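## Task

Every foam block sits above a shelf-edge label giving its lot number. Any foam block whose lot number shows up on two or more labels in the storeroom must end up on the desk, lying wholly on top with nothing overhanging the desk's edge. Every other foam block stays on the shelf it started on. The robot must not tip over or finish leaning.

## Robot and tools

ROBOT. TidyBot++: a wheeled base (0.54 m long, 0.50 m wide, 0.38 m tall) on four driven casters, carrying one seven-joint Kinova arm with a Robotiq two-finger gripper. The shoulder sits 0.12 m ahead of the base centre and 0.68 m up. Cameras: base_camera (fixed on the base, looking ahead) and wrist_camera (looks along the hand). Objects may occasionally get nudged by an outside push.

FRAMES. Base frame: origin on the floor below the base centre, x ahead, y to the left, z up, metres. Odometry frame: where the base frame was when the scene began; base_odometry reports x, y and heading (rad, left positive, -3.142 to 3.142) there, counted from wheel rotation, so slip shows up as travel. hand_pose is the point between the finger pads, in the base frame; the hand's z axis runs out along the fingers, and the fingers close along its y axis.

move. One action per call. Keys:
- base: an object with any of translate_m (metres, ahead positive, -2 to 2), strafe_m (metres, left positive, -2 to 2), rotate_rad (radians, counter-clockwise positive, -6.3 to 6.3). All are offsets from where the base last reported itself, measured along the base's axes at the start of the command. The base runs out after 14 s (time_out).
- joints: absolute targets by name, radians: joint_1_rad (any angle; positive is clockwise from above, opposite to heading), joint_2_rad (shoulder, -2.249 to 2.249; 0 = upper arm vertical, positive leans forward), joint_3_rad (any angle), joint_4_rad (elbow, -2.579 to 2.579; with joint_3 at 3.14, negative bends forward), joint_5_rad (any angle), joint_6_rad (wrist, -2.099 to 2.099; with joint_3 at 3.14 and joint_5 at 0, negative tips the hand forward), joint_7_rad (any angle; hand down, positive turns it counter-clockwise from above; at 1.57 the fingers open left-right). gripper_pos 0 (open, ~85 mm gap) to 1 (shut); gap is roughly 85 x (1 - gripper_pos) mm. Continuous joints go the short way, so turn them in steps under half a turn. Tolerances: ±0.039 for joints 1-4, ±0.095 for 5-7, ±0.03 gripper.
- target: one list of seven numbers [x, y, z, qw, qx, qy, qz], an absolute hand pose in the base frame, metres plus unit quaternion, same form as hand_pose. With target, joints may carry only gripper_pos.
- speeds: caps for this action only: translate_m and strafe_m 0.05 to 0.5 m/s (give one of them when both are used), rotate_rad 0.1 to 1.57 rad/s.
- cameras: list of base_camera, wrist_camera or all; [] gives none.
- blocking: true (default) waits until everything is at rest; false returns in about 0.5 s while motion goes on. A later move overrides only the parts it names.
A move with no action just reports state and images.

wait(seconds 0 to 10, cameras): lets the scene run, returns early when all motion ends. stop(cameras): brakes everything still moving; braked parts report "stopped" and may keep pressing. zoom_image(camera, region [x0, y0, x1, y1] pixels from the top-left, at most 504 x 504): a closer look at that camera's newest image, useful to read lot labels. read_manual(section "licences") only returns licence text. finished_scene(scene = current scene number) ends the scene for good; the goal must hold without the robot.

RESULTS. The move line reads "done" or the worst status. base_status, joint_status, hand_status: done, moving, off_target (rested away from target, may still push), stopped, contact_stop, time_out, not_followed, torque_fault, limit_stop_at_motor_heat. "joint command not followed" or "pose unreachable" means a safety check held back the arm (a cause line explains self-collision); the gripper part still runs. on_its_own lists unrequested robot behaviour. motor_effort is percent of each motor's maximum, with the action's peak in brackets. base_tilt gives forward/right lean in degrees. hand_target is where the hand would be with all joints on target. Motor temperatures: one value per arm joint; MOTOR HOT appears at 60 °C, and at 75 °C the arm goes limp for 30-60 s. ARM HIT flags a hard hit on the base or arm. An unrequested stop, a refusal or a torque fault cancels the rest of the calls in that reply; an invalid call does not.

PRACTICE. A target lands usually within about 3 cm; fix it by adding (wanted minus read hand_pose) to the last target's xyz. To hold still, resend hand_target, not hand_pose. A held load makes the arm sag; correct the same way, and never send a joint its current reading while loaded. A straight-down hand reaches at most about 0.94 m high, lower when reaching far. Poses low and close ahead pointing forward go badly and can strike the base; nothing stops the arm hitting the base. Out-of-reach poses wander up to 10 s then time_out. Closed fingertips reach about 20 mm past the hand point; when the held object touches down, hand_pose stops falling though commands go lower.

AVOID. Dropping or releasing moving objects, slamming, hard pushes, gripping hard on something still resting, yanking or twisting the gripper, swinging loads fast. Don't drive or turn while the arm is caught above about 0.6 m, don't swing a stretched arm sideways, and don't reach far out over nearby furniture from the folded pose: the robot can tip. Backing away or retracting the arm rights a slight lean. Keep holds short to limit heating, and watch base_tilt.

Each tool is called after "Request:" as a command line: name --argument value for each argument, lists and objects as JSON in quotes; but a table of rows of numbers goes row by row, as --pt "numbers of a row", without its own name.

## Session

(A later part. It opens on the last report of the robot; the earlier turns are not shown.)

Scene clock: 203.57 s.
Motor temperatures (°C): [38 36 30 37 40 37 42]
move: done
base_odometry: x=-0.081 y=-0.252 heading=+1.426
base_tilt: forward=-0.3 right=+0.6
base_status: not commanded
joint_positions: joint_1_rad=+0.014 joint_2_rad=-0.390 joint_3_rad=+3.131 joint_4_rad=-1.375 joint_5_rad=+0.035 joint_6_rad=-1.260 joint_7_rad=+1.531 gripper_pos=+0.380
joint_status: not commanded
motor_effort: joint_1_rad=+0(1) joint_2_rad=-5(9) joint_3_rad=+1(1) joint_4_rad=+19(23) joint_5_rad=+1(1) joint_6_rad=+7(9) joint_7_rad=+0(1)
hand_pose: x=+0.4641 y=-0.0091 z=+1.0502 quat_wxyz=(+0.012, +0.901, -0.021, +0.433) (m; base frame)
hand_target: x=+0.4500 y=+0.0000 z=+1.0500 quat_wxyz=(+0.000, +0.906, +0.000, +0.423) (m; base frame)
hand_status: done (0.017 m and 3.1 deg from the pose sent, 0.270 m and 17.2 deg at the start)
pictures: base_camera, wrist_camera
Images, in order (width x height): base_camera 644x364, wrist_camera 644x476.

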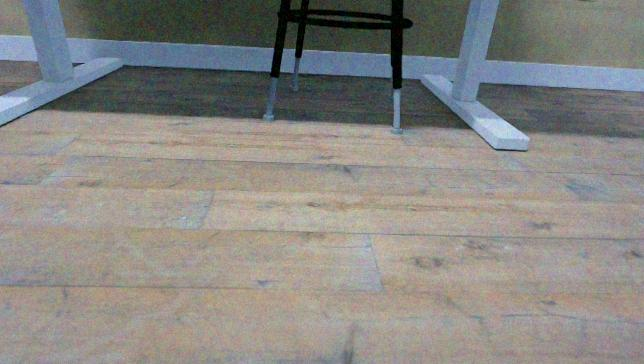

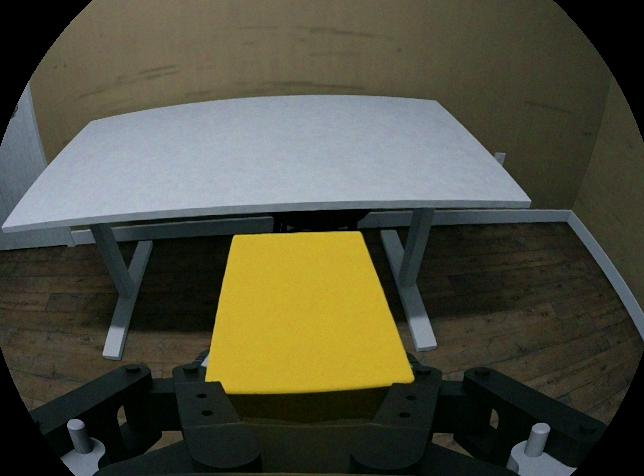

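Request:
move --base '{"translate_m":0.45}' --cameras '[]'

Request:
move --target '[0.78, -0.1, 0.86, 0, 0.852, 0, 0.523]'

Request:
move --target '[0.78, -0.1, 0.80, 0, 0.852, 0, 0.523]' --cameras '["wrist_camera"]'

Scene clock: 206.20 s.
Motor temperatures (°C): [38 36 30 37 40 37 42]
move: done
base_odometry: x=-0.016 y=+0.194 heading=+1.427
base_tilt: forward=-0.3 right=+0.6
base_status: done
joint_positions: joint_1_rad=+0.013 joint_2_rad=-0.395 joint_3_rad=+3.133 joint_4_rad=-1.374 joint_5_rad=+0.035 joint_6_rad=-1.265 joint_7_rad=+1.531 gripper_pos=+0.380
joint_status: not commanded
motor_effort: joint_1_rad=+0(1) joint_2_rad=-5(8) joint_3_rad=+1(1) joint_4_rad=+19(20) joint_5_rad=+1(1) joint_6_rad=+7(8) joint_7_rad=+0(1)
hand_pose: x=+0.4611 y=-0.0096 z=+1.0516 quat_wxyz=(+0.011, +0.900, -0.022, +0.434) (m; base frame)
hand_target: x=+0.4500 y=+0.0000 z=+1.0500 quat_wxyz=(+0.000, +0.906, +0.000, +0.423) (m; base frame)
hand_status: not commanded
pictures: none
No camera images: "cameras" was empty.

Scene clock: 208.53 s.
Motor temperatures (°C): [38 36 30 37 40 37 42]
move: done
base_odometry: x=-0.016 y=+0.194 heading=+1.427
base_tilt: forward=-0.3 right=+0.6
base_status: not commanded
joint_positions: joint_1_rad=+0.666 joint_2_rad=+0.256 joint_3_rad=+2.607 joint_4_rad=-1.591 joint_5_rad=-0.249 joint_6_rad=-0.269 joint_7_rad=+2.032 gripper_pos=+0.380
joint_status: not commanded
motor_effort: joint_1_rad=-1(2) joint_2_rad=-26(29) joint_3_rad=-3(4) joint_4_rad=+21(23) joint_5_rad=+0(1) joint_6_rad=+7(8) joint_7_rad=-1(1)
hand_pose: x=+0.7759 y=-0.0971 z=+0.8698 quat_wxyz=(+0.010, +0.857, +0.016, +0.515) (m; base frame)
hand_target: x=+0.7800 y=-0.1000 z=+0.8600 quat_wxyz=(+0.000, +0.852, +0.000, +0.523) (m; base frame)
hand_status: done (0.011 m and 2.4 deg from the pose sent, 0.383 m and 11.9 deg at the start)
pictures: base_camera, wrist_camera
Images, in order (width x height): base_camera 644x364, wrist_camera 644x476.

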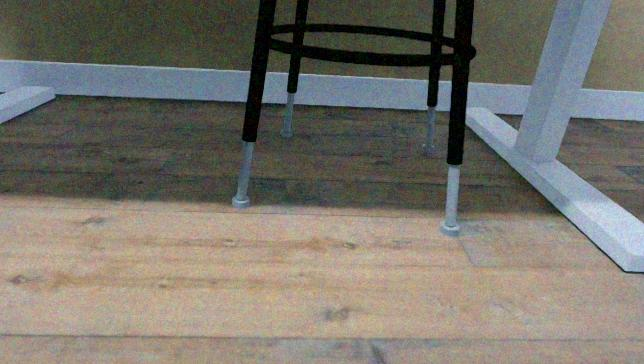

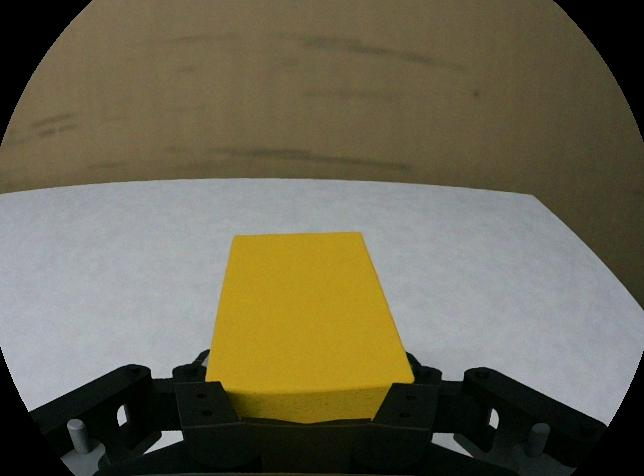

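Scene clock: 209.90 s.
Motor temperatures (°C): [38 36 30 37 40 37 42]
move: done
base_odometry: x=-0.016 y=+0.194 heading=+1.427
base_tilt: forward=-0.3 right=+0.6
base_status: not commanded
joint_positions: joint_1_rad=+0.747 joint_2_rad=+0.346 joint_3_rad=+2.471 joint_4_rad=-1.727 joint_5_rad=+0.029 joint_6_rad=-0.076 joint_7_rad=+1.770 gripper_pos=+0.380
joint_status: not commanded
motor_effort: joint_1_rad=-1(1) joint_2_rad=-26(29) joint_3_rad=-5(5) joint_4_rad=+20(22) joint_5_rad=+1(1) joint_6_rad=+8(9) joint_7_rad=+0(1)
hand_pose: x=+0.7777 y=-0.0937 z=+0.8038 quat_wxyz=(-0.005, +0.859, -0.002, +0.512) (m; base frame)
hand_target: x=+0.7800 y=-0.1000 z=+0.8000 quat_wxyz=(+0.000, +0.852, +0.000, +0.523) (m; base frame)
hand_status: done (0.008 m and 1.6 deg from the pose sent, 0.070 m and 2.4 deg at the start)
pictures: wrist_camera
Images, in order (width x height): wrist_camera 644x476.

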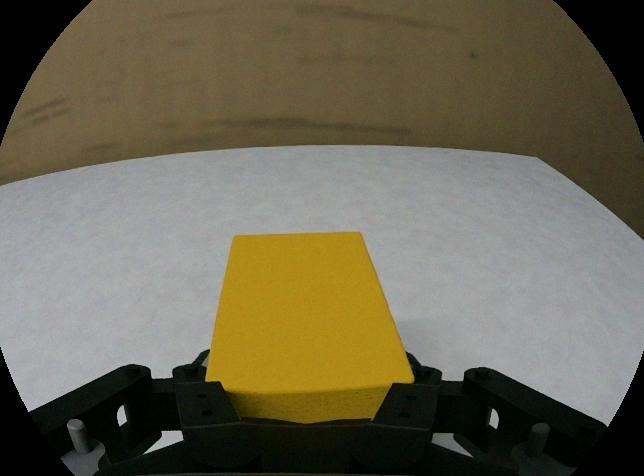

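Request:
move --target '[0.78, -0.1, 0.77, 0, 0.852, 0, 0.523]' --cameras '["wrist_camera"]'

Request:
move --target '[0.78, -0.1, 0.755, 0, 0.852, 0, 0.523]' --cameras '["wrist_camera"]'

Request:
move --target '[0.78, -0.1, 0.74, 0, 0.852, 0, 0.523]' --cameras '["wrist_camera"]'

Scene clock: 211.23 s.
Motor temperatures (°C): [38 36 30 37 40 37 42]
move: done
base_odometry: x=-0.016 y=+0.194 heading=+1.427
base_tilt: forward=-0.3 right=+0.6
base_status: not commanded
joint_positions: joint_1_rad=+0.724 joint_2_rad=+0.367 joint_3_rad=+2.515 joint_4_rad=-1.782 joint_5_rad=+0.168 joint_6_rad=+0.021 joint_7_rad=+1.634 gripper_pos=+0.380
joint_status: not commanded
motor_effort: joint_1_rad=+0(2) joint_2_rad=-27(29) joint_3_rad=-5(6) joint_4_rad=+19(21) joint_5_rad=+1(1) joint_6_rad=+8(9) joint_7_rad=+0(1)
hand_pose: x=+0.7778 y=-0.1035 z=+0.7826 quat_wxyz=(+0.001, +0.855, -0.010, +0.519) (m; base frame)
hand_target: x=+0.7800 y=-0.1000 z=+0.7700 quat_wxyz=(+0.000, +0.852, +0.000, +0.523) (m; base frame)
hand_status: done (0.013 m and 1.3 deg from the pose sent, 0.034 m and 1.6 deg at the start)
pictures: wrist_camera
Images, in order (width x height): wrist_camera 644x476.

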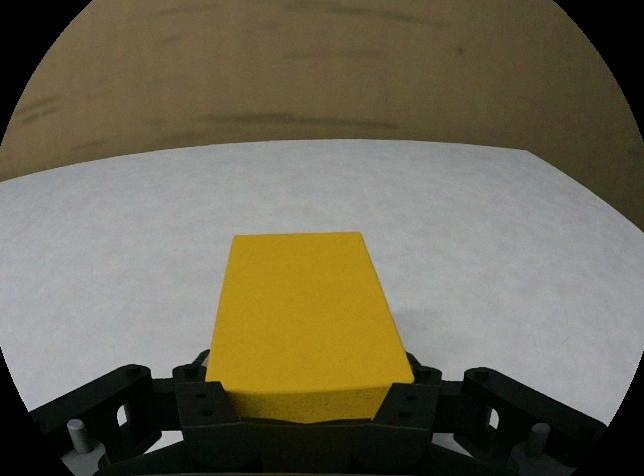

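Scene clock: 212.07 s.
Motor temperatures (°C): [38 36 30 37 40 37 42]
move: done
base_odometry: x=-0.016 y=+0.194 heading=+1.427
base_tilt: forward=-0.3 right=+0.6
base_status: not commanded
joint_positions: joint_1_rad=+0.688 joint_2_rad=+0.375 joint_3_rad=+2.569 joint_4_rad=-1.808 joint_5_rad=+0.227 joint_6_rad=+0.070 joint_7_rad=+1.572 gripper_pos=+0.380
joint_status: not commanded
motor_effort: joint_1_rad=-1(1) joint_2_rad=-28(29) joint_3_rad=-5(5) joint_4_rad=+19(20) joint_5_rad=+1(1) joint_6_rad=+8(9) joint_7_rad=+0(1)
hand_pose: x=+0.7783 y=-0.1076 z=+0.7710 quat_wxyz=(+0.005, +0.853, -0.013, +0.521) (m; base frame)
hand_target: x=+0.7800 y=-0.1000 z=+0.7550 quat_wxyz=(+0.000, +0.852, +0.000, +0.523) (m; base frame)
hand_status: done (0.018 m and 1.6 deg from the pose sent, 0.028 m and 1.3 deg at the start)
pictures: wrist_camera
Images, in order (width x height): wrist_camera 644x476.

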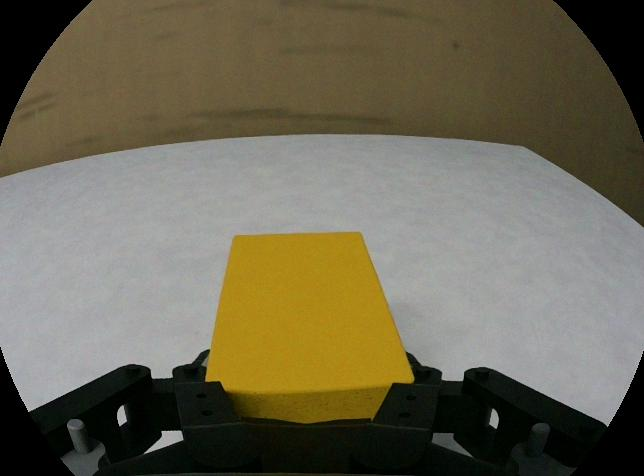

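Scene clock: 212.93 s.
Motor temperatures (°C): [38 36 30 37 40 37 42]
move: done
base_odometry: x=-0.016 y=+0.194 heading=+1.427
base_tilt: forward=-0.3 right=+0.6
base_status: not commanded
joint_positions: joint_1_rad=+0.640 joint_2_rad=+0.387 joint_3_rad=+2.633 joint_4_rad=-1.833 joint_5_rad=+0.270 joint_6_rad=+0.120 joint_7_rad=+1.524 gripper_pos=+0.380
joint_status: not commanded
motor_effort: joint_1_rad=+0(1) joint_2_rad=-28(29) joint_3_rad=-4(5) joint_4_rad=+18(20) joint_5_rad=+1(1) joint_6_rad=+8(9) joint_7_rad=+0(0)
hand_pose: x=+0.7789 y=-0.1099 z=+0.7567 quat_wxyz=(+0.007, +0.853, -0.015, +0.522) (m; base frame)
hand_target: x=+0.7800 y=-0.1000 z=+0.7400 quat_wxyz=(+0.000, +0.852, +0.000, +0.523) (m; base frame)
hand_status: done (0.019 m and 1.9 deg from the pose sent, 0.032 m and 1.6 deg at the start)
pictures: wrist_camera
Images, in order (width x height): wrist_camera 644x476.

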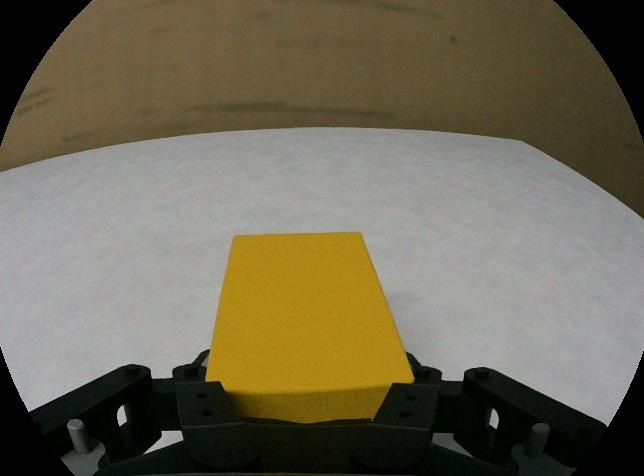

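Request:
move --target '[0.78, -0.1, 0.725, 0, 0.852, 0, 0.523]' --cameras '["wrist_camera"]'

Request:
move --target '[0.78, -0.1, 0.71, 0, 0.852, 0, 0.523]' --cameras '["wrist_camera"]'

Request:
move --target '[0.78, -0.1, 0.70, 0, 0.852, 0, 0.523]' --cameras '["wrist_camera"]'

Scene clock: 213.97 s.
Motor temperatures (°C): [38 36 30 37 40 37 42]
move: done
base_odometry: x=-0.016 y=+0.194 heading=+1.427
base_tilt: forward=-0.3 right=+0.6
base_status: not commanded
joint_positions: joint_1_rad=+0.590 joint_2_rad=+0.398 joint_3_rad=+2.700 joint_4_rad=-1.858 joint_5_rad=+0.297 joint_6_rad=+0.171 joint_7_rad=+1.491 gripper_pos=+0.380
joint_status: not commanded
motor_effort: joint_1_rad=+0(1) joint_2_rad=-29(30) joint_3_rad=-4(4) joint_4_rad=+18(19) joint_5_rad=+1(1) joint_6_rad=+8(9) joint_7_rad=+0(1)
hand_pose: x=+0.7796 y=-0.1117 z=+0.7433 quat_wxyz=(+0.010, +0.852, -0.016, +0.523) (m; base frame)
hand_target: x=+0.7800 y=-0.1000 z=+0.7250 quat_wxyz=(+0.000, +0.852, +0.000, +0.523) (m; base frame)
hand_status: done (0.022 m and 2.1 deg from the pose sent, 0.033 m and 1.9 deg at the start)
pictures: wrist_camera
Images, in order (width x height): wrist_camera 644x476.

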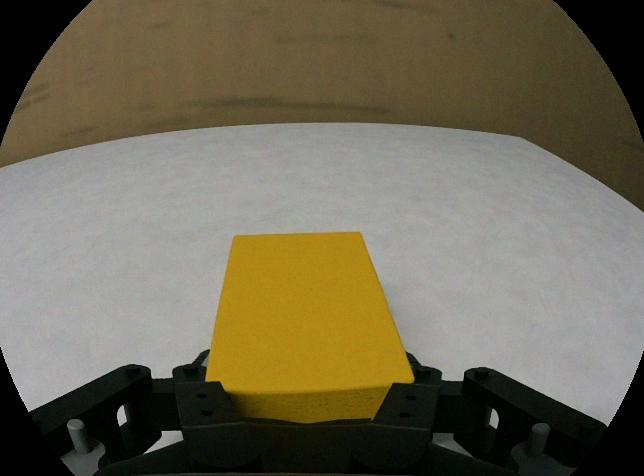

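Scene clock: 214.73 s.
Motor temperatures (°C): [38 36 30 37 40 37 42]
move: off_target
base_odometry: x=-0.016 y=+0.194 heading=+1.427
base_tilt: forward=-0.3 right=+0.6
base_status: not commanded
joint_positions: joint_1_rad=+0.544 joint_2_rad=+0.399 joint_3_rad=+2.759 joint_4_rad=-1.875 joint_5_rad=+0.308 joint_6_rad=+0.229 joint_7_rad=+1.473 gripper_pos=+0.380
joint_status: not commanded
motor_effort: joint_1_rad=-1(1) joint_2_rad=-26(29) joint_3_rad=-3(4) joint_4_rad=+17(19) joint_5_rad=+1(1) joint_6_rad=+7(8) joint_7_rad=+0(0)
hand_pose: x=+0.7825 y=-0.1123 z=+0.7436 quat_wxyz=(+0.014, +0.844, -0.014, +0.535) (m; base frame)
hand_target: x=+0.7800 y=-0.1000 z=+0.7100 quat_wxyz=(+0.000, +0.852, +0.000, +0.523) (m; base frame)
hand_status: off_target (0.036 m and 2.8 deg from the pose sent, 0.035 m and 2.1 deg at the start)
pictures: wrist_camera
Images, in order (width x height): wrist_camera 644x476.

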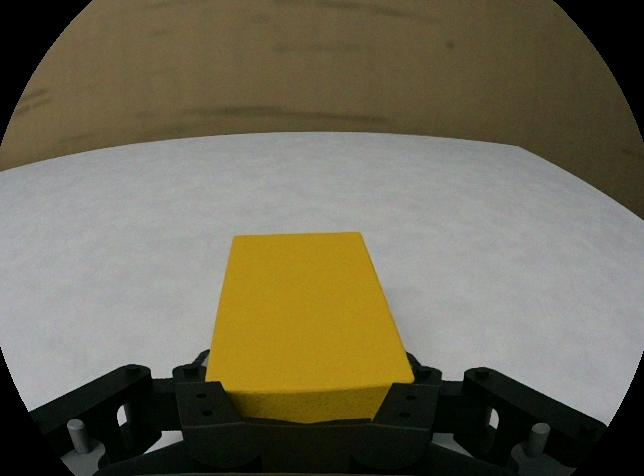

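Scene clock: 215.40 s.
Motor temperatures (°C): [38 36 30 37 40 37 42]
move: off_target
base_odometry: x=-0.016 y=+0.194 heading=+1.427
base_tilt: forward=-0.3 right=+0.6
base_status: not commanded
joint_positions: joint_1_rad=+0.516 joint_2_rad=+0.401 joint_3_rad=+2.796 joint_4_rad=-1.886 joint_5_rad=+0.309 joint_6_rad=+0.269 joint_7_rad=+1.469 gripper_pos=+0.380
joint_status: not commanded
motor_effort: joint_1_rad=+0(1) joint_2_rad=-24(26) joint_3_rad=-2(3) joint_4_rad=+16(17) joint_5_rad=+1(1) joint_6_rad=+7(7) joint_7_rad=+0(0)
hand_pose: x=+0.7843 y=-0.1124 z=+0.7441 quat_wxyz=(+0.017, +0.839, -0.013, +0.544) (m; base frame)
hand_target: x=+0.7800 y=-0.1000 z=+0.7000 quat_wxyz=(+0.000, +0.852, +0.000, +0.523) (m; base frame)
hand_status: off_target (0.046 m and 3.7 deg from the pose sent, 0.045 m and 2.8 deg at the start)
pictures: wrist_camera
Images, in order (width x height): wrist_camera 644x476.

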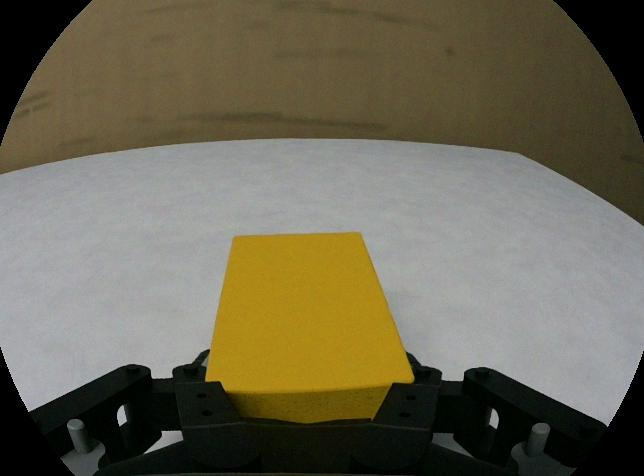

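Request:
move --target '[0.78, -0.1, 0.722, 0, 0.852, 0, 0.523]' --cameras '[]'

Request:
move --joints '{"gripper_pos":0.0}' --cameras '["wrist_camera"]'

Request:
move --target '[0.70, -0.1, 0.79, 0, 0.852, 0, 0.523]' --cameras '["wrist_camera"]'

Request:
move --target '[0.45, 0, 1.0, 0, 0.852, 0, 0.523]'

Scene clock: 216.50 s.
Motor temperatures (°C): [38 36 30 37 40 37 42]
move: done
base_odometry: x=-0.016 y=+0.194 heading=+1.427
base_tilt: forward=-0.3 right=+0.6
base_status: not commanded
joint_positions: joint_1_rad=+0.552 joint_2_rad=+0.403 joint_3_rad=+2.743 joint_4_rad=-1.886 joint_5_rad=+0.309 joint_6_rad=+0.261 joint_7_rad=+1.469 gripper_pos=+0.380
joint_status: not commanded
motor_effort: joint_1_rad=-1(3) joint_2_rad=-29(30) joint_3_rad=-4(5) joint_4_rad=+18(19) joint_5_rad=+0(1) joint_6_rad=+8(9) joint_7_rad=+0(1)
hand_pose: x=+0.7836 y=-0.1057 z=+0.7457 quat_wxyz=(+0.006, +0.839, -0.014, +0.544) (m; base frame)
hand_target: x=+0.7800 y=-0.1000 z=+0.7220 quat_wxyz=(+0.000, +0.852, +0.000, +0.523) (m; base frame)
hand_status: done (0.025 m and 3.3 deg from the pose sent, 0.026 m and 3.7 deg at the start)
pictures: none
No camera images: "cameras" was empty.

Scene clock: 217.33 s.
Motor temperatures (°C): [38 36 30 37 40 37 42]
move: done
base_odometry: x=-0.016 y=+0.194 heading=+1.427
base_tilt: forward=-0.3 right=+0.6
base_status: not commanded
joint_positions: joint_1_rad=+0.552 joint_2_rad=+0.403 joint_3_rad=+2.743 joint_4_rad=-1.886 joint_5_rad=+0.309 joint_6_rad=+0.261 joint_7_rad=+1.469 gripper_pos=+0.000
joint_status: all done
motor_effort: joint_1_rad=+0(1) joint_2_rad=-28(30) joint_3_rad=-4(4) joint_4_rad=+18(19) joint_5_rad=+1(1) joint_6_rad=+8(9) joint_7_rad=+0(0)
hand_pose: x=+0.7836 y=-0.1057 z=+0.7457 quat_wxyz=(+0.006, +0.839, -0.014, +0.544) (m; base frame)
hand_target: x=+0.7800 y=-0.1000 z=+0.7220 quat_wxyz=(+0.000, +0.852, +0.000, +0.523) (m; base frame)
hand_status: not commanded
pictures: wrist_camera
Images, in order (width x height): wrist_camera 644x476.

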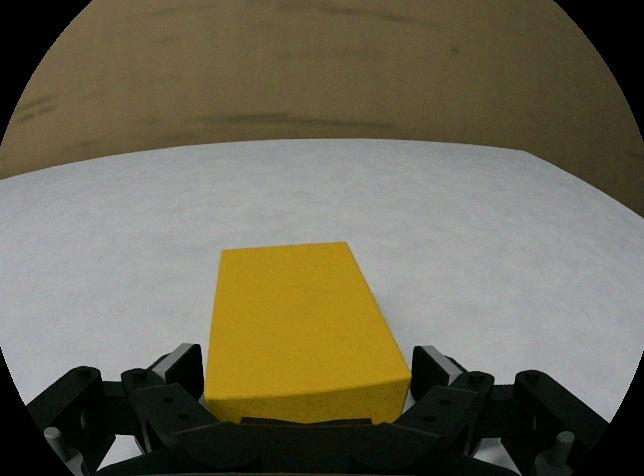

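Scene clock: 219.27 s.
Motor temperatures (°C): [38 36 30 37 40 37 42]
move: done
base_odometry: x=-0.016 y=+0.194 heading=+1.427
base_tilt: forward=-0.3 right=+0.6
base_status: not commanded
joint_positions: joint_1_rad=+1.191 joint_2_rad=+0.289 joint_3_rad=+2.073 joint_4_rad=-1.951 joint_5_rad=+0.309 joint_6_rad=+0.108 joint_7_rad=+1.556 gripper_pos=+0.000
joint_status: not commanded
motor_effort: joint_1_rad=+0(1) joint_2_rad=-17(30) joint_3_rad=-5(6) joint_4_rad=+19(20) joint_5_rad=+1(1) joint_6_rad=+8(9) joint_7_rad=+0(1)
hand_pose: x=+0.7167 y=-0.1012 z=+0.8164 quat_wxyz=(+0.000, +0.832, +0.004, +0.554) (m; base frame)
hand_target: x=+0.7000 y=-0.1000 z=+0.7900 quat_wxyz=(+0.000, +0.852, +0.000, +0.523) (m; base frame)
hand_status: done (0.031 m and 4.2 deg from the pose sent, 0.095 m and 3.3 deg at the start)
pictures: wrist_camera
Images, in order (width x height): wrist_camera 644x476.

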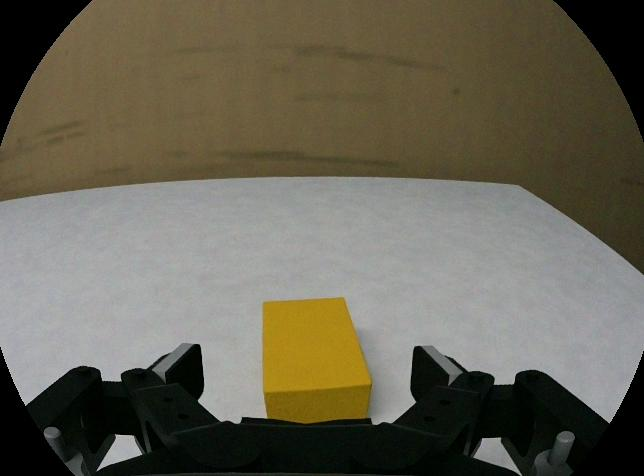

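Scene clock: 222.57 s.
Motor temperatures (°C): [38 36 30 37 40 37 42]
move: done
base_odometry: x=-0.016 y=+0.194 heading=+1.427
base_tilt: forward=-0.3 right=+0.6
base_status: not commanded
joint_positions: joint_1_rad=+1.579 joint_2_rad=+0.686 joint_3_rad=+0.270 joint_4_rad=-1.819 joint_5_rad=+1.136 joint_6_rad=-1.475 joint_7_rad=+0.582 gripper_pos=+0.000
joint_status: not commanded
motor_effort: joint_1_rad=+0(1) joint_2_rad=-8(17) joint_3_rad=-5(8) joint_4_rad=+17(20) joint_5_rad=+7(8) joint_6_rad=+4(9) joint_7_rad=+0(1)
hand_pose: x=+0.4464 y=+0.0341 z=+0.9828 quat_wxyz=(-0.011, +0.862, +0.052, +0.504) (m; base frame)
hand_target: x=+0.4500 y=+0.0000 z=+1.0000 quat_wxyz=(+0.000, +0.852, +0.000, +0.523) (m; base frame)
hand_status: done (0.038 m and 6.5 deg from the pose sent, 0.339 m and 4.2 deg at the start)
pictures: base_camera, wrist_camera
Images, in order (width x height): base_camera 644x364, wrist_camera 644x476.

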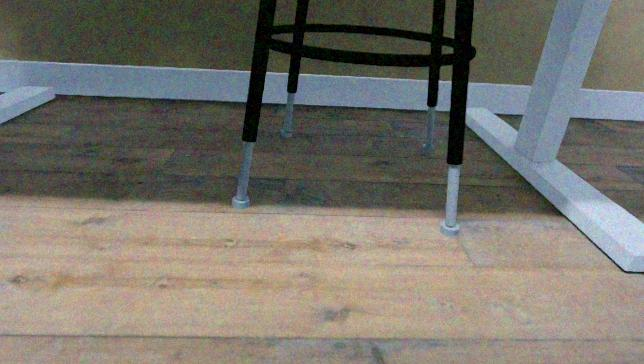

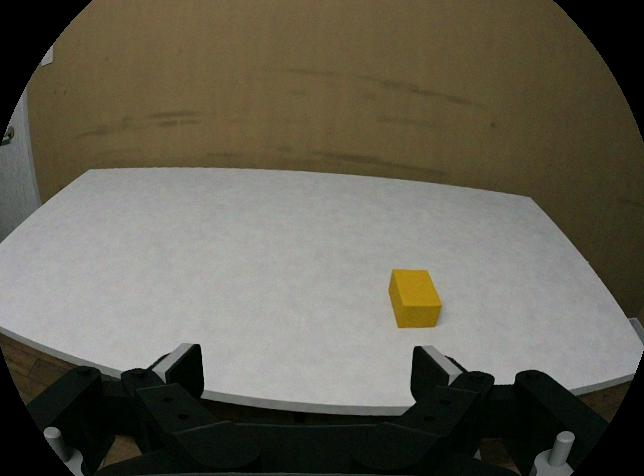

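Request:
move --base '{"translate_m":-0.45}' --cameras '[]'

Request:
move --joints '{"joint_1_rad":0.55,"joint_2_rad":0.2,"joint_3_rad":2.74,"joint_4_rad":-1.886,"joint_5_rad":0.31,"joint_6_rad":0.26,"joint_7_rad":1.47}' --cameras '[]'

Request:
move --joints '{"joint_1_rad":0.0,"joint_2_rad":-0.38,"joint_3_rad":3.13,"joint_4_rad":-2.5,"joint_5_rad":0,"joint_6_rad":0.1,"joint_7_rad":1.57}' --cameras '[]'

Request:
move --base '{"rotate_rad":1.42}' --cameras '[]'

Request:
move --base '{"translate_m":1.4,"strafe_m":0.28}'

Scene clock: 225.50 s.
Motor temperatures (°C): [38 36 30 37 40 37 42]
move: done
base_odometry: x=-0.080 y=-0.252 heading=+1.428
base_tilt: forward=-0.4 right=+0.6
base_status: done
joint_positions: joint_1_rad=+1.585 joint_2_rad=+0.689 joint_3_rad=+0.261 joint_4_rad=-1.818 joint_5_rad=+1.141 joint_6_rad=-1.479 joint_7_rad=+0.581 gripper_pos=+0.000
joint_status: not commanded
motor_effort: joint_1_rad=+0(2) joint_2_rad=-9(11) joint_3_rad=-5(7) joint_4_rad=+17(17) joint_5_rad=+8(8) joint_6_rad=+4(5) joint_7_rad=+0(1)
hand_pose: x=+0.4451 y=+0.0318 z=+0.9856 quat_wxyz=(-0.010, +0.860, +0.049, +0.508) (m; base frame)
hand_target: x=+0.4500 y=+0.0000 z=+1.0000 quat_wxyz=(+0.000, +0.852, +0.000, +0.523) (m; base frame)
hand_status: not commanded
pictures: none
No camera images: "cameras" was empty.

Scene clock: 229.00 s.
Motor temperatures (°C): [38 36 30 37 40 37 42]
move: done
base_odometry: x=-0.080 y=-0.252 heading=+1.428
base_tilt: forward=-0.3 right=+0.6
base_status: not commanded
joint_positions: joint_1_rad=+0.570 joint_2_rad=+0.208 joint_3_rad=+2.723 joint_4_rad=-1.854 joint_5_rad=+0.381 joint_6_rad=+0.200 joint_7_rad=+1.425 gripper_pos=+0.000
joint_status: all done
motor_effort: joint_1_rad=+0(2) joint_2_rad=-25(25) joint_3_rad=-2(10) joint_4_rad=+21(21) joint_5_rad=+0(8) joint_6_rad=+8(9) joint_7_rad=+0(1)
hand_pose: x=+0.7646 y=-0.0936 z=+0.8660 quat_wxyz=(+0.053, +0.798, +0.025, +0.600) (m; base frame)
hand_target: x=+0.7621 y=-0.0886 z=+0.8698 quat_wxyz=(+0.048, +0.788, +0.018, +0.614) (m; base frame)
hand_status: not commanded
pictures: none
No camera images: "cameras" was empty.

Scene clock: 230.87 s.
Motor temperatures (°C): [38 36 30 37 40 37 42]
move: done
base_odometry: x=-0.080 y=-0.252 heading=+1.428
base_tilt: forward=-0.4 right=+0.6
base_status: not commanded
joint_positions: joint_1_rad=+0.019 joint_2_rad=-0.369 joint_3_rad=+3.114 joint_4_rad=-2.472 joint_5_rad=+0.072 joint_6_rad=+0.147 joint_7_rad=+1.526 gripper_pos=+0.000
joint_status: all done
motor_effort: joint_1_rad=-1(3) joint_2_rad=-6(26) joint_3_rad=+1(3) joint_4_rad=+20(22) joint_5_rad=+1(2) joint_6_rad=+8(10) joint_7_rad=+0(1)
hand_pose: x=+0.5263 y=+0.0085 z=+0.7974 quat_wxyz=(+0.005, +0.829, +0.019, +0.558) (m; base frame)
hand_target: x=+0.5113 y=+0.0060 z=+0.7732 quat_wxyz=(-0.001, +0.847, +0.005, +0.532) (m; base frame)
hand_status: not commanded
pictures: none
No camera images: "cameras" was empty.

Scene clock: 233.07 s.
Motor temperatures (°C): [38 36 30 37 40 37 42]
move: done
base_odometry: x=-0.080 y=-0.252 heading=+2.847
base_tilt: forward=-0.4 right=+0.6
base_status: done
joint_positions: joint_1_rad=+0.013 joint_2_rad=-0.369 joint_3_rad=+3.119 joint_4_rad=-2.472 joint_5_rad=+0.069 joint_6_rad=+0.146 joint_7_rad=+1.527 gripper_pos=+0.000
joint_status: not commanded
motor_effort: joint_1_rad=+0(2) joint_2_rad=-6(7) joint_3_rad=+1(2) joint_4_rad=+20(21) joint_5_rad=+1(1) joint_6_rad=+8(9) joint_7_rad=+0(1)
hand_pose: x=+0.5263 y=+0.0087 z=+0.7975 quat_wxyz=(+0.004, +0.829, +0.019, +0.558) (m; base frame)
hand_target: x=+0.5113 y=+0.0060 z=+0.7732 quat_wxyz=(-0.001, +0.847, +0.005, +0.532) (m; base frame)
hand_status: not commanded
pictures: none
No camera images: "cameras" was empty.

Scene clock: 237.30 s.
Motor temperatures (°C): [38 36 30 37 40 37 42]
move: done
base_odometry: x=-1.501 y=-0.114 heading=+2.848
base_tilt: forward=-0.3 right=+0.6
base_status: done
joint_positions: joint_1_rad=+0.013 joint_2_rad=-0.373 joint_3_rad=+3.119 joint_4_rad=-2.473 joint_5_rad=+0.069 joint_6_rad=+0.145 joint_7_rad=+1.527 gripper_pos=+0.000
joint_status: not commanded
motor_effort: joint_1_rad=-1(1) joint_2_rad=-5(8) joint_3_rad=+1(1) joint_4_rad=+20(21) joint_5_rad=+1(1) joint_6_rad=+8(9) joint_7_rad=+0(1)
hand_pose: x=+0.5253 y=+0.0087 z=+0.7983 quat_wxyz=(+0.004, +0.829, +0.019, +0.559) (m; base frame)
hand_target: x=+0.5113 y=+0.0060 z=+0.7732 quat_wxyz=(-0.001, +0.847, +0.005, +0.532) (m; base frame)
hand_status: not commanded
pictures: base_camera, wrist_camera
Images, in order (width x height): base_camera 644x364, wrist_camera 644x476.

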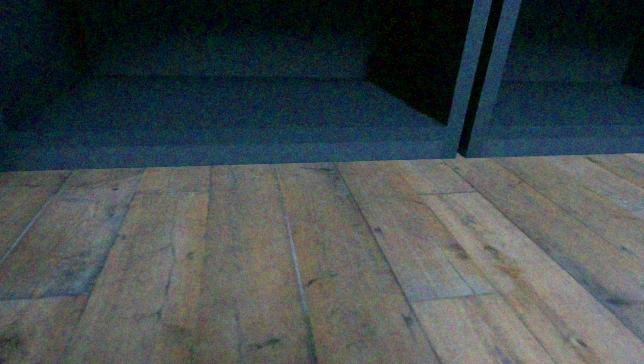

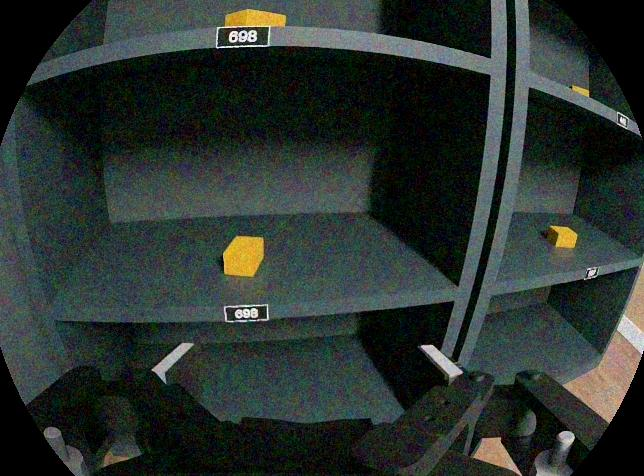

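Request:
move --base '{"strafe_m":0.13,"translate_m":0.1}' --cameras '[]'

Request:
move --target '[0.42, 0, 0.72, 0, 0.866, 0, 0.5]'

Request:
zoom_image --camera "wrist_camera" --region '[150, 200, 470, 450]'

Scene clock: 239.00 s.
Motor temperatures (°C): [38 36 30 37 40 37 42]
move: done
base_odometry: x=-1.635 y=-0.209 heading=+2.848
base_tilt: forward=-0.3 right=+0.6
base_status: done
joint_positions: joint_1_rad=+0.013 joint_2_rad=-0.375 joint_3_rad=+3.120 joint_4_rad=-2.473 joint_5_rad=+0.069 joint_6_rad=+0.145 joint_7_rad=+1.527 gripper_pos=+0.000
joint_status: not commanded
motor_effort: joint_1_rad=+0(1) joint_2_rad=-7(7) joint_3_rad=+1(2) joint_4_rad=+20(21) joint_5_rad=+1(1) joint_6_rad=+8(9) joint_7_rad=+0(1)
hand_pose: x=+0.5250 y=+0.0081 z=+0.7984 quat_wxyz=(+0.004, +0.829, +0.018, +0.559) (m; base frame)
hand_target: x=+0.5113 y=+0.0060 z=+0.7732 quat_wxyz=(-0.001, +0.847, +0.005, +0.532) (m; base frame)
hand_status: not commanded
pictures: none
No camera images: "cameras" was empty.

Scene clock: 240.30 s.
Motor temperatures (°C): [38 36 30 37 40 37 42]
move: off_target
base_odometry: x=-1.635 y=-0.209 heading=+2.848
base_tilt: forward=-0.3 right=+0.6
base_status: not commanded
joint_positions: joint_1_rad=+0.013 joint_2_rad=-0.613 joint_3_rad=+3.136 joint_4_rad=-2.546 joint_5_rad=+0.069 joint_6_rad=+0.015 joint_7_rad=+1.531 gripper_pos=+0.000
joint_status: not commanded
motor_effort: joint_1_rad=+0(1) joint_2_rad=+1(7) joint_3_rad=+1(1) joint_4_rad=+21(22) joint_5_rad=+1(1) joint_6_rad=+9(9) joint_7_rad=+0(0)
hand_pose: x=+0.4634 y=-0.0008 z=+0.8082 quat_wxyz=(+0.012, +0.819, +0.010, +0.574) (m; base frame)
hand_target: x=+0.4491 y=-0.0005 z=+0.7800 quat_wxyz=(+0.000, +0.838, +0.000, +0.545) (m; base frame)
hand_status: off_target (0.098 m and 10.2 deg from the pose sent, 0.131 m and 8.3 deg at the start; a joint's target at an end of its range on 30 of 30 steps)
pictures: base_camera, wrist_camera
Images, in order (width x height): base_camera 644x364, wrist_camera 644x476.

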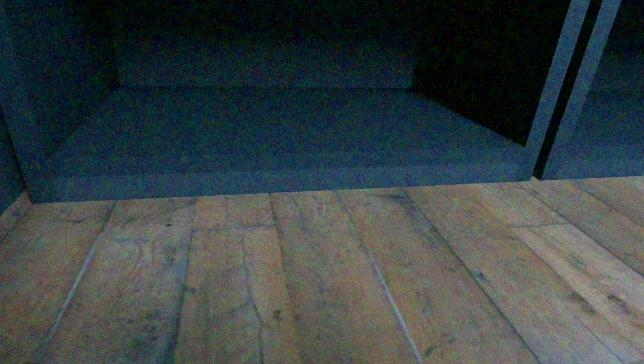

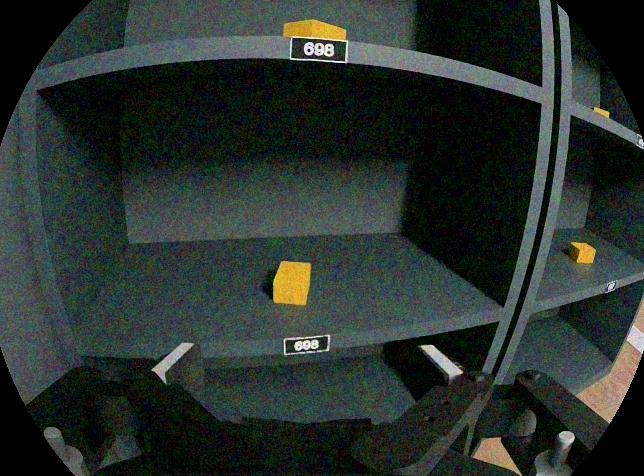

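Scaled by 1.575.

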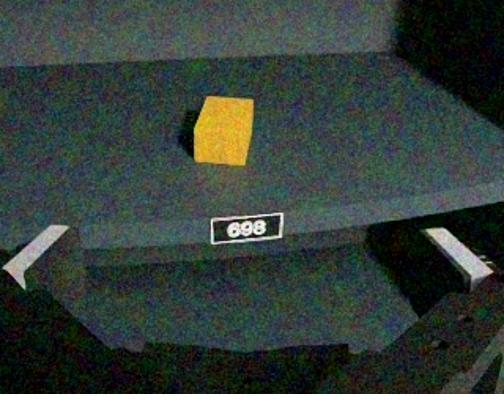

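Request:
move --target '[0.70, 0.035, 0.71, 0.026, 0.851, -0.0426, 0.522]' --cameras '["wrist_camera"]'

Request:
zoom_image --camera "wrist_camera" --region '[150, 200, 470, 450]'

Scene clock: 242.87 s.
Motor temperatures (°C): [38 36 30 37 40 37 42]
move: done
base_odometry: x=-1.635 y=-0.209 heading=+2.848
base_tilt: forward=-0.3 right=+0.6
base_status: not commanded
joint_positions: joint_1_rad=-0.407 joint_2_rad=+0.233 joint_3_rad=+3.400 joint_4_rad=-2.201 joint_5_rad=-0.446 joint_6_rad=+0.351 joint_7_rad=+1.827 gripper_pos=+0.000
joint_status: not commanded
motor_effort: joint_1_rad=-1(1) joint_2_rad=-23(24) joint_3_rad=+1(2) joint_4_rad=+16(22) joint_5_rad=+2(2) joint_6_rad=+7(9) joint_7_rad=+0(1)
hand_pose: x=+0.6868 y=+0.0451 z=+0.6995 quat_wxyz=(+0.010, +0.864, -0.027, +0.502) (m; base frame)
hand_target: x=+0.7000 y=+0.0350 z=+0.7100 quat_wxyz=(+0.026, +0.851, -0.043, +0.522) (m; base frame)
hand_status: done (0.020 m and 3.8 deg from the pose sent, 0.259 m and 9.4 deg at the start)
pictures: wrist_camera
Images, in order (width x height): wrist_camera 644x476.

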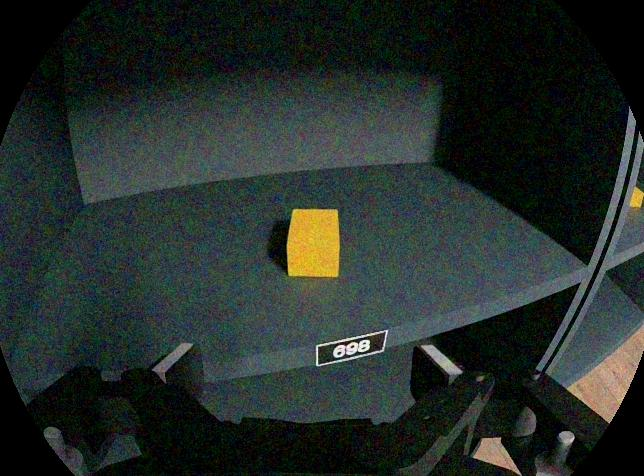

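Scaled by 1.575.

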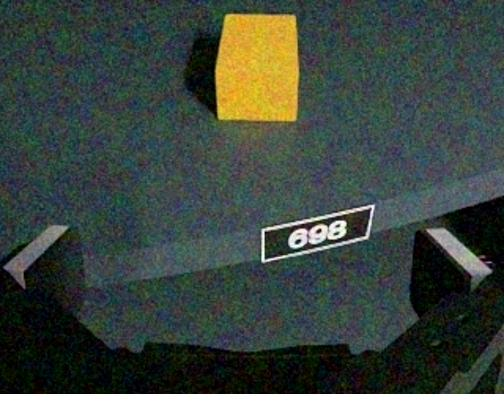

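Request:
move --base '{"translate_m":0.13}' --cameras '["wrist_camera"]'

Request:
move --target '[0.715, 0.033, 0.645, 0.026, 0.851, -0.0426, 0.522]' --cameras '["wrist_camera"]'

Scene clock: 244.53 s.
Motor temperatures (°C): [38 36 30 37 40 37 42]
move: done
base_odometry: x=-1.760 y=-0.172 heading=+2.848
base_tilt: forward=-0.3 right=+0.6
base_status: done
joint_positions: joint_1_rad=-0.409 joint_2_rad=+0.239 joint_3_rad=+3.402 joint_4_rad=-2.193 joint_5_rad=-0.449 joint_6_rad=+0.357 joint_7_rad=+1.828 gripper_pos=+0.000
joint_status: not commanded
motor_effort: joint_1_rad=+0(1) joint_2_rad=-23(26) joint_3_rad=+1(2) joint_4_rad=+15(17) joint_5_rad=+1(2) joint_6_rad=+8(8) joint_7_rad=+0(1)
hand_pose: x=+0.6907 y=+0.0447 z=+0.7013 quat_wxyz=(+0.011, +0.862, -0.027, +0.505) (m; base frame)
hand_target: x=+0.7000 y=+0.0350 z=+0.7100 quat_wxyz=(+0.026, +0.851, -0.043, +0.522) (m; base frame)
hand_status: not commanded
pictures: wrist_camera
Images, in order (width x height): wrist_camera 644x476.

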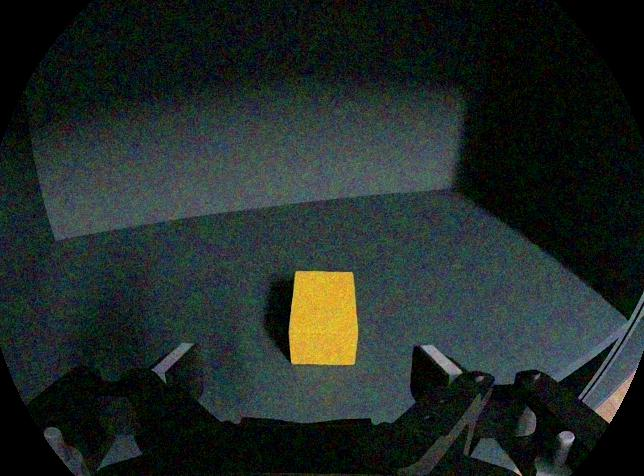

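Scene clock: 245.97 s.
Motor temperatures (°C): [38 36 30 37 40 37 42]
move: done
base_odometry: x=-1.760 y=-0.172 heading=+2.848
base_tilt: forward=-0.3 right=+0.6
base_status: not commanded
joint_positions: joint_1_rad=-0.350 joint_2_rad=+0.418 joint_3_rad=+3.352 joint_4_rad=-2.197 joint_5_rad=-0.399 joint_6_rad=+0.550 joint_7_rad=+1.702 gripper_pos=+0.000
joint_status: not commanded
motor_effort: joint_1_rad=+0(1) joint_2_rad=-27(29) joint_3_rad=+2(2) joint_4_rad=+13(17) joint_5_rad=+1(2) joint_6_rad=+8(8) joint_7_rad=+0(0)
hand_pose: x=+0.7160 y=+0.0297 z=+0.6496 quat_wxyz=(+0.030, +0.856, -0.054, +0.514) (m; base frame)
hand_target: x=+0.7150 y=+0.0330 z=+0.6450 quat_wxyz=(+0.026, +0.851, -0.043, +0.522) (m; base frame)
hand_status: done (0.006 m and 1.7 deg from the pose sent, 0.062 m and 3.3 deg at the start)
pictures: wrist_camera
Images, in order (width x height): wrist_camera 644x476.

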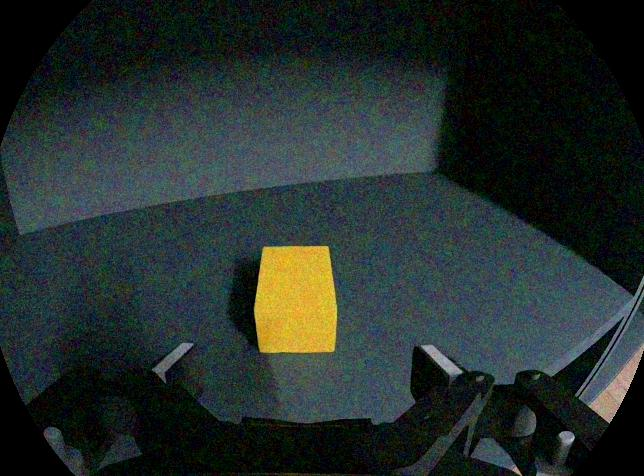

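Request:
move --target '[0.786, 0.036, 0.605, 0.026, 0.851, -0.0426, 0.522]' --cameras '["wrist_camera"]'

Scene clock: 247.40 s.
Motor temperatures (°C): [38 36 30 37 40 37 42]
move: done
base_odometry: x=-1.760 y=-0.172 heading=+2.848
base_tilt: forward=-0.3 right=+0.6
base_status: not commanded
joint_positions: joint_1_rad=-0.318 joint_2_rad=+0.606 joint_3_rad=+3.352 joint_4_rad=-2.043 joint_5_rad=-0.356 joint_6_rad=+0.551 joint_7_rad=+1.641 gripper_pos=+0.000
joint_status: not commanded
motor_effort: joint_1_rad=+0(1) joint_2_rad=-32(34) joint_3_rad=+3(3) joint_4_rad=+12(14) joint_5_rad=+1(1) joint_6_rad=+8(8) joint_7_rad=+0(0)
hand_pose: x=+0.7729 y=+0.0290 z=+0.6014 quat_wxyz=(+0.036, +0.860, -0.055, +0.506) (m; base frame)
hand_target: x=+0.7860 y=+0.0360 z=+0.6050 quat_wxyz=(+0.026, +0.851, -0.043, +0.522) (m; base frame)
hand_status: done (0.015 m and 2.8 deg from the pose sent, 0.083 m and 1.7 deg at the start)
pictures: wrist_camera
Images, in order (width x height): wrist_camera 644x476.

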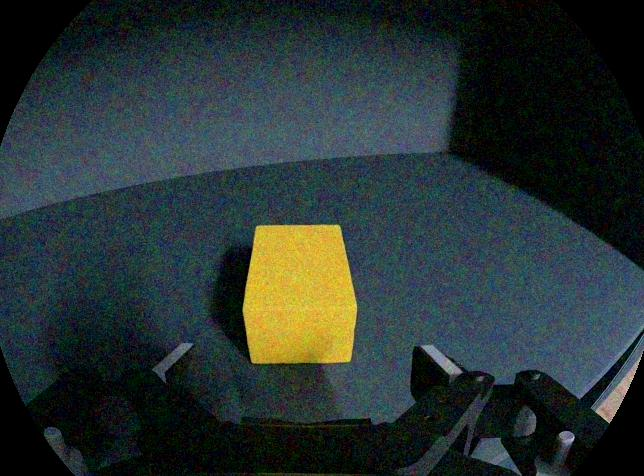

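Request:
move --target '[0.835, 0.036, 0.592, 0.026, 0.851, -0.0426, 0.522]' --cameras '["wrist_camera"]'

Request:
move --target '[0.866, 0.032, 0.584, 0.026, 0.851, -0.0426, 0.522]' --cameras '["wrist_camera"]'

Scene clock: 248.77 s.
Motor temperatures (°C): [38 36 30 37 40 37 42]
move: done
base_odometry: x=-1.760 y=-0.172 heading=+2.848
base_tilt: forward=-0.3 right=+0.6
base_status: not commanded
joint_positions: joint_1_rad=-0.298 joint_2_rad=+0.690 joint_3_rad=+3.352 joint_4_rad=-1.882 joint_5_rad=-0.346 joint_6_rad=+0.550 joint_7_rad=+1.632 gripper_pos=+0.000
joint_status: not commanded
motor_effort: joint_1_rad=+0(1) joint_2_rad=-36(37) joint_3_rad=+3(3) joint_4_rad=+14(14) joint_5_rad=+1(1) joint_6_rad=+8(9) joint_7_rad=+0(1)
hand_pose: x=+0.8331 y=+0.0336 z=+0.6144 quat_wxyz=(+0.033, +0.840, -0.054, +0.539) (m; base frame)
hand_target: x=+0.8350 y=+0.0360 z=+0.5920 quat_wxyz=(+0.026, +0.851, -0.043, +0.522) (m; base frame)
hand_status: done (0.023 m and 2.8 deg from the pose sent, 0.063 m and 2.8 deg at the start)
pictures: wrist_camera
Images, in order (width x height): wrist_camera 644x476.

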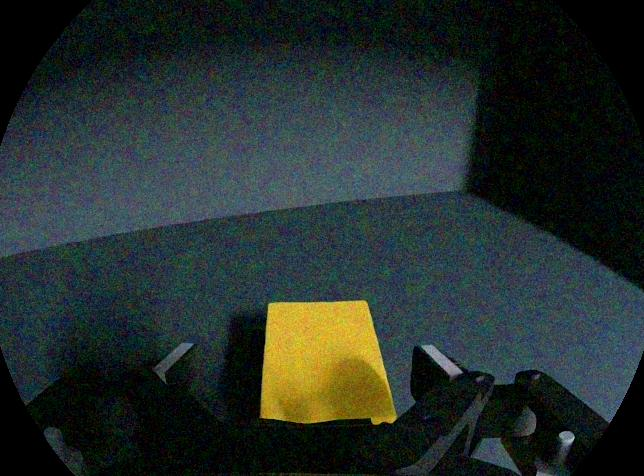

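Scene clock: 249.70 s.
Motor temperatures (°C): [38 36 30 37 40 37 42]
move: done
base_odometry: x=-1.760 y=-0.172 heading=+2.848
base_tilt: forward=-0.3 right=+0.6
base_status: not commanded
joint_positions: joint_1_rad=-0.278 joint_2_rad=+0.747 joint_3_rad=+3.352 joint_4_rad=-1.776 joint_5_rad=-0.329 joint_6_rad=+0.522 joint_7_rad=+1.619 gripper_pos=+0.000
joint_status: not commanded
motor_effort: joint_1_rad=+0(1) joint_2_rad=-38(39) joint_3_rad=+3(3) joint_4_rad=+14(16) joint_5_rad=+1(1) joint_6_rad=+9(9) joint_7_rad=+0(1)
hand_pose: x=+0.8677 y=+0.0331 z=+0.6144 quat_wxyz=(+0.030, +0.834, -0.054, +0.549) (m; base frame)
hand_target: x=+0.8660 y=+0.0320 z=+0.5840 quat_wxyz=(+0.026, +0.851, -0.043, +0.522) (m; base frame)
hand_status: done (0.030 m and 3.9 deg from the pose sent, 0.045 m and 2.8 deg at the start)
pictures: wrist_camera
Images, in order (width x height): wrist_camera 644x476.

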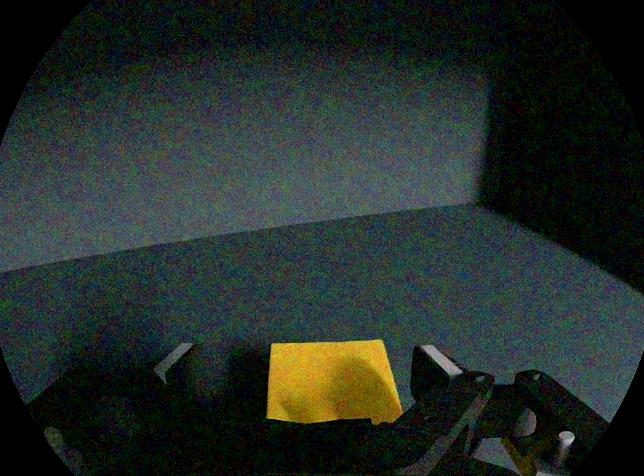

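Request:
move --target '[0.845, 0.026, 0.60, 0.026, 0.851, -0.0426, 0.522]' --cameras '[]'

Request:
move --target '[0.842, 0.026, 0.578, 0.026, 0.851, -0.0426, 0.522]' --cameras '["wrist_camera"]'

Scene clock: 250.67 s.
Motor temperatures (°C): [38 36 30 37 40 37 42]
move: done
base_odometry: x=-1.760 y=-0.172 heading=+2.848
base_tilt: forward=-0.3 right=+0.6
base_status: not commanded
joint_positions: joint_1_rad=-0.267 joint_2_rad=+0.709 joint_3_rad=+3.352 joint_4_rad=-1.814 joint_5_rad=-0.318 joint_6_rad=+0.522 joint_7_rad=+1.619 gripper_pos=+0.000
joint_status: not commanded
motor_effort: joint_1_rad=-1(1) joint_2_rad=-37(40) joint_3_rad=+3(4) joint_4_rad=+15(16) joint_5_rad=+1(1) joint_6_rad=+8(9) joint_7_rad=+0(1)
hand_pose: x=+0.8564 y=+0.0232 z=+0.6243 quat_wxyz=(+0.032, +0.834, -0.057, +0.548) (m; base frame)
hand_target: x=+0.8450 y=+0.0260 z=+0.6000 quat_wxyz=(+0.026, +0.851, -0.043, +0.522) (m; base frame)
hand_status: done (0.027 m and 4.0 deg from the pose sent, 0.028 m and 3.9 deg at the start)
pictures: none
No camera images: "cameras" was empty.

Scene clock: 251.43 s.
Motor temperatures (°C): [38 36 30 37 40 37 42]
move: done
base_odometry: x=-1.760 y=-0.172 heading=+2.848
base_tilt: forward=-0.3 right=+0.6
base_status: not commanded
joint_positions: joint_1_rad=-0.255 joint_2_rad=+0.732 joint_3_rad=+3.335 joint_4_rad=-1.826 joint_5_rad=-0.313 joint_6_rad=+0.533 joint_7_rad=+1.616 gripper_pos=+0.000
joint_status: not commanded
motor_effort: joint_1_rad=-1(1) joint_2_rad=-37(40) joint_3_rad=+3(3) joint_4_rad=+14(15) joint_5_rad=+1(1) joint_6_rad=+9(9) joint_7_rad=+0(0)
hand_pose: x=+0.8512 y=+0.0228 z=+0.6038 quat_wxyz=(+0.032, +0.841, -0.056, +0.537) (m; base frame)
hand_target: x=+0.8420 y=+0.0260 z=+0.5780 quat_wxyz=(+0.026, +0.851, -0.043, +0.522) (m; base frame)
hand_status: done (0.028 m and 2.7 deg from the pose sent, 0.049 m and 4.0 deg at the start)
pictures: wrist_camera
Images, in order (width x height): wrist_camera 644x476.

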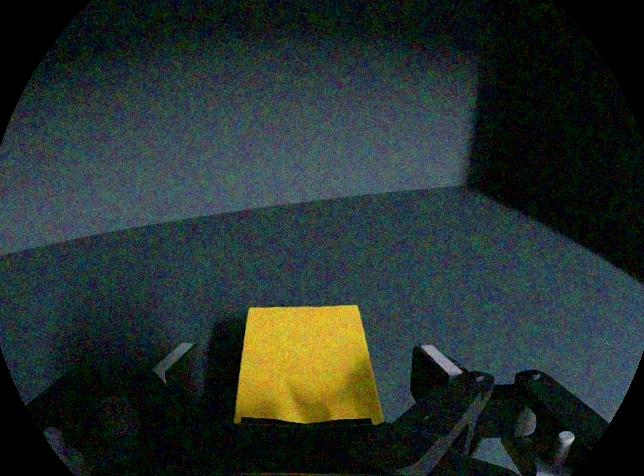

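Request:
move --target '[0.828, 0.026, 0.556, 0.026, 0.851, -0.0426, 0.522]' --cameras '["wrist_camera"]'

Scene clock: 252.40 s.
Motor temperatures (°C): [38 36 30 37 40 37 42]
move: done
base_odometry: x=-1.760 y=-0.172 heading=+2.848
base_tilt: forward=-0.3 right=+0.6
base_status: not commanded
joint_positions: joint_1_rad=-0.252 joint_2_rad=+0.762 joint_3_rad=+3.323 joint_4_rad=-1.882 joint_5_rad=-0.303 joint_6_rad=+0.588 joint_7_rad=+1.600 gripper_pos=+0.000
joint_status: not commanded
motor_effort: joint_1_rad=-1(1) joint_2_rad=-37(39) joint_3_rad=+3(3) joint_4_rad=+13(15) joint_5_rad=+1(1) joint_6_rad=+8(8) joint_7_rad=+0(0)
hand_pose: x=+0.8333 y=+0.0215 z=+0.5728 quat_wxyz=(+0.035, +0.849, -0.055, +0.525) (m; base frame)
hand_target: x=+0.8280 y=+0.0260 z=+0.5560 quat_wxyz=(+0.026, +0.851, -0.043, +0.522) (m; base frame)
hand_status: done (0.018 m and 1.8 deg from the pose sent, 0.053 m and 2.7 deg at the start)
pictures: wrist_camera
Images, in order (width x height): wrist_camera 644x476.

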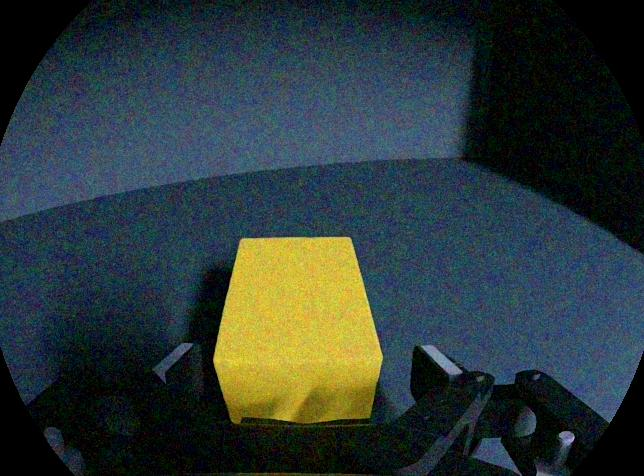

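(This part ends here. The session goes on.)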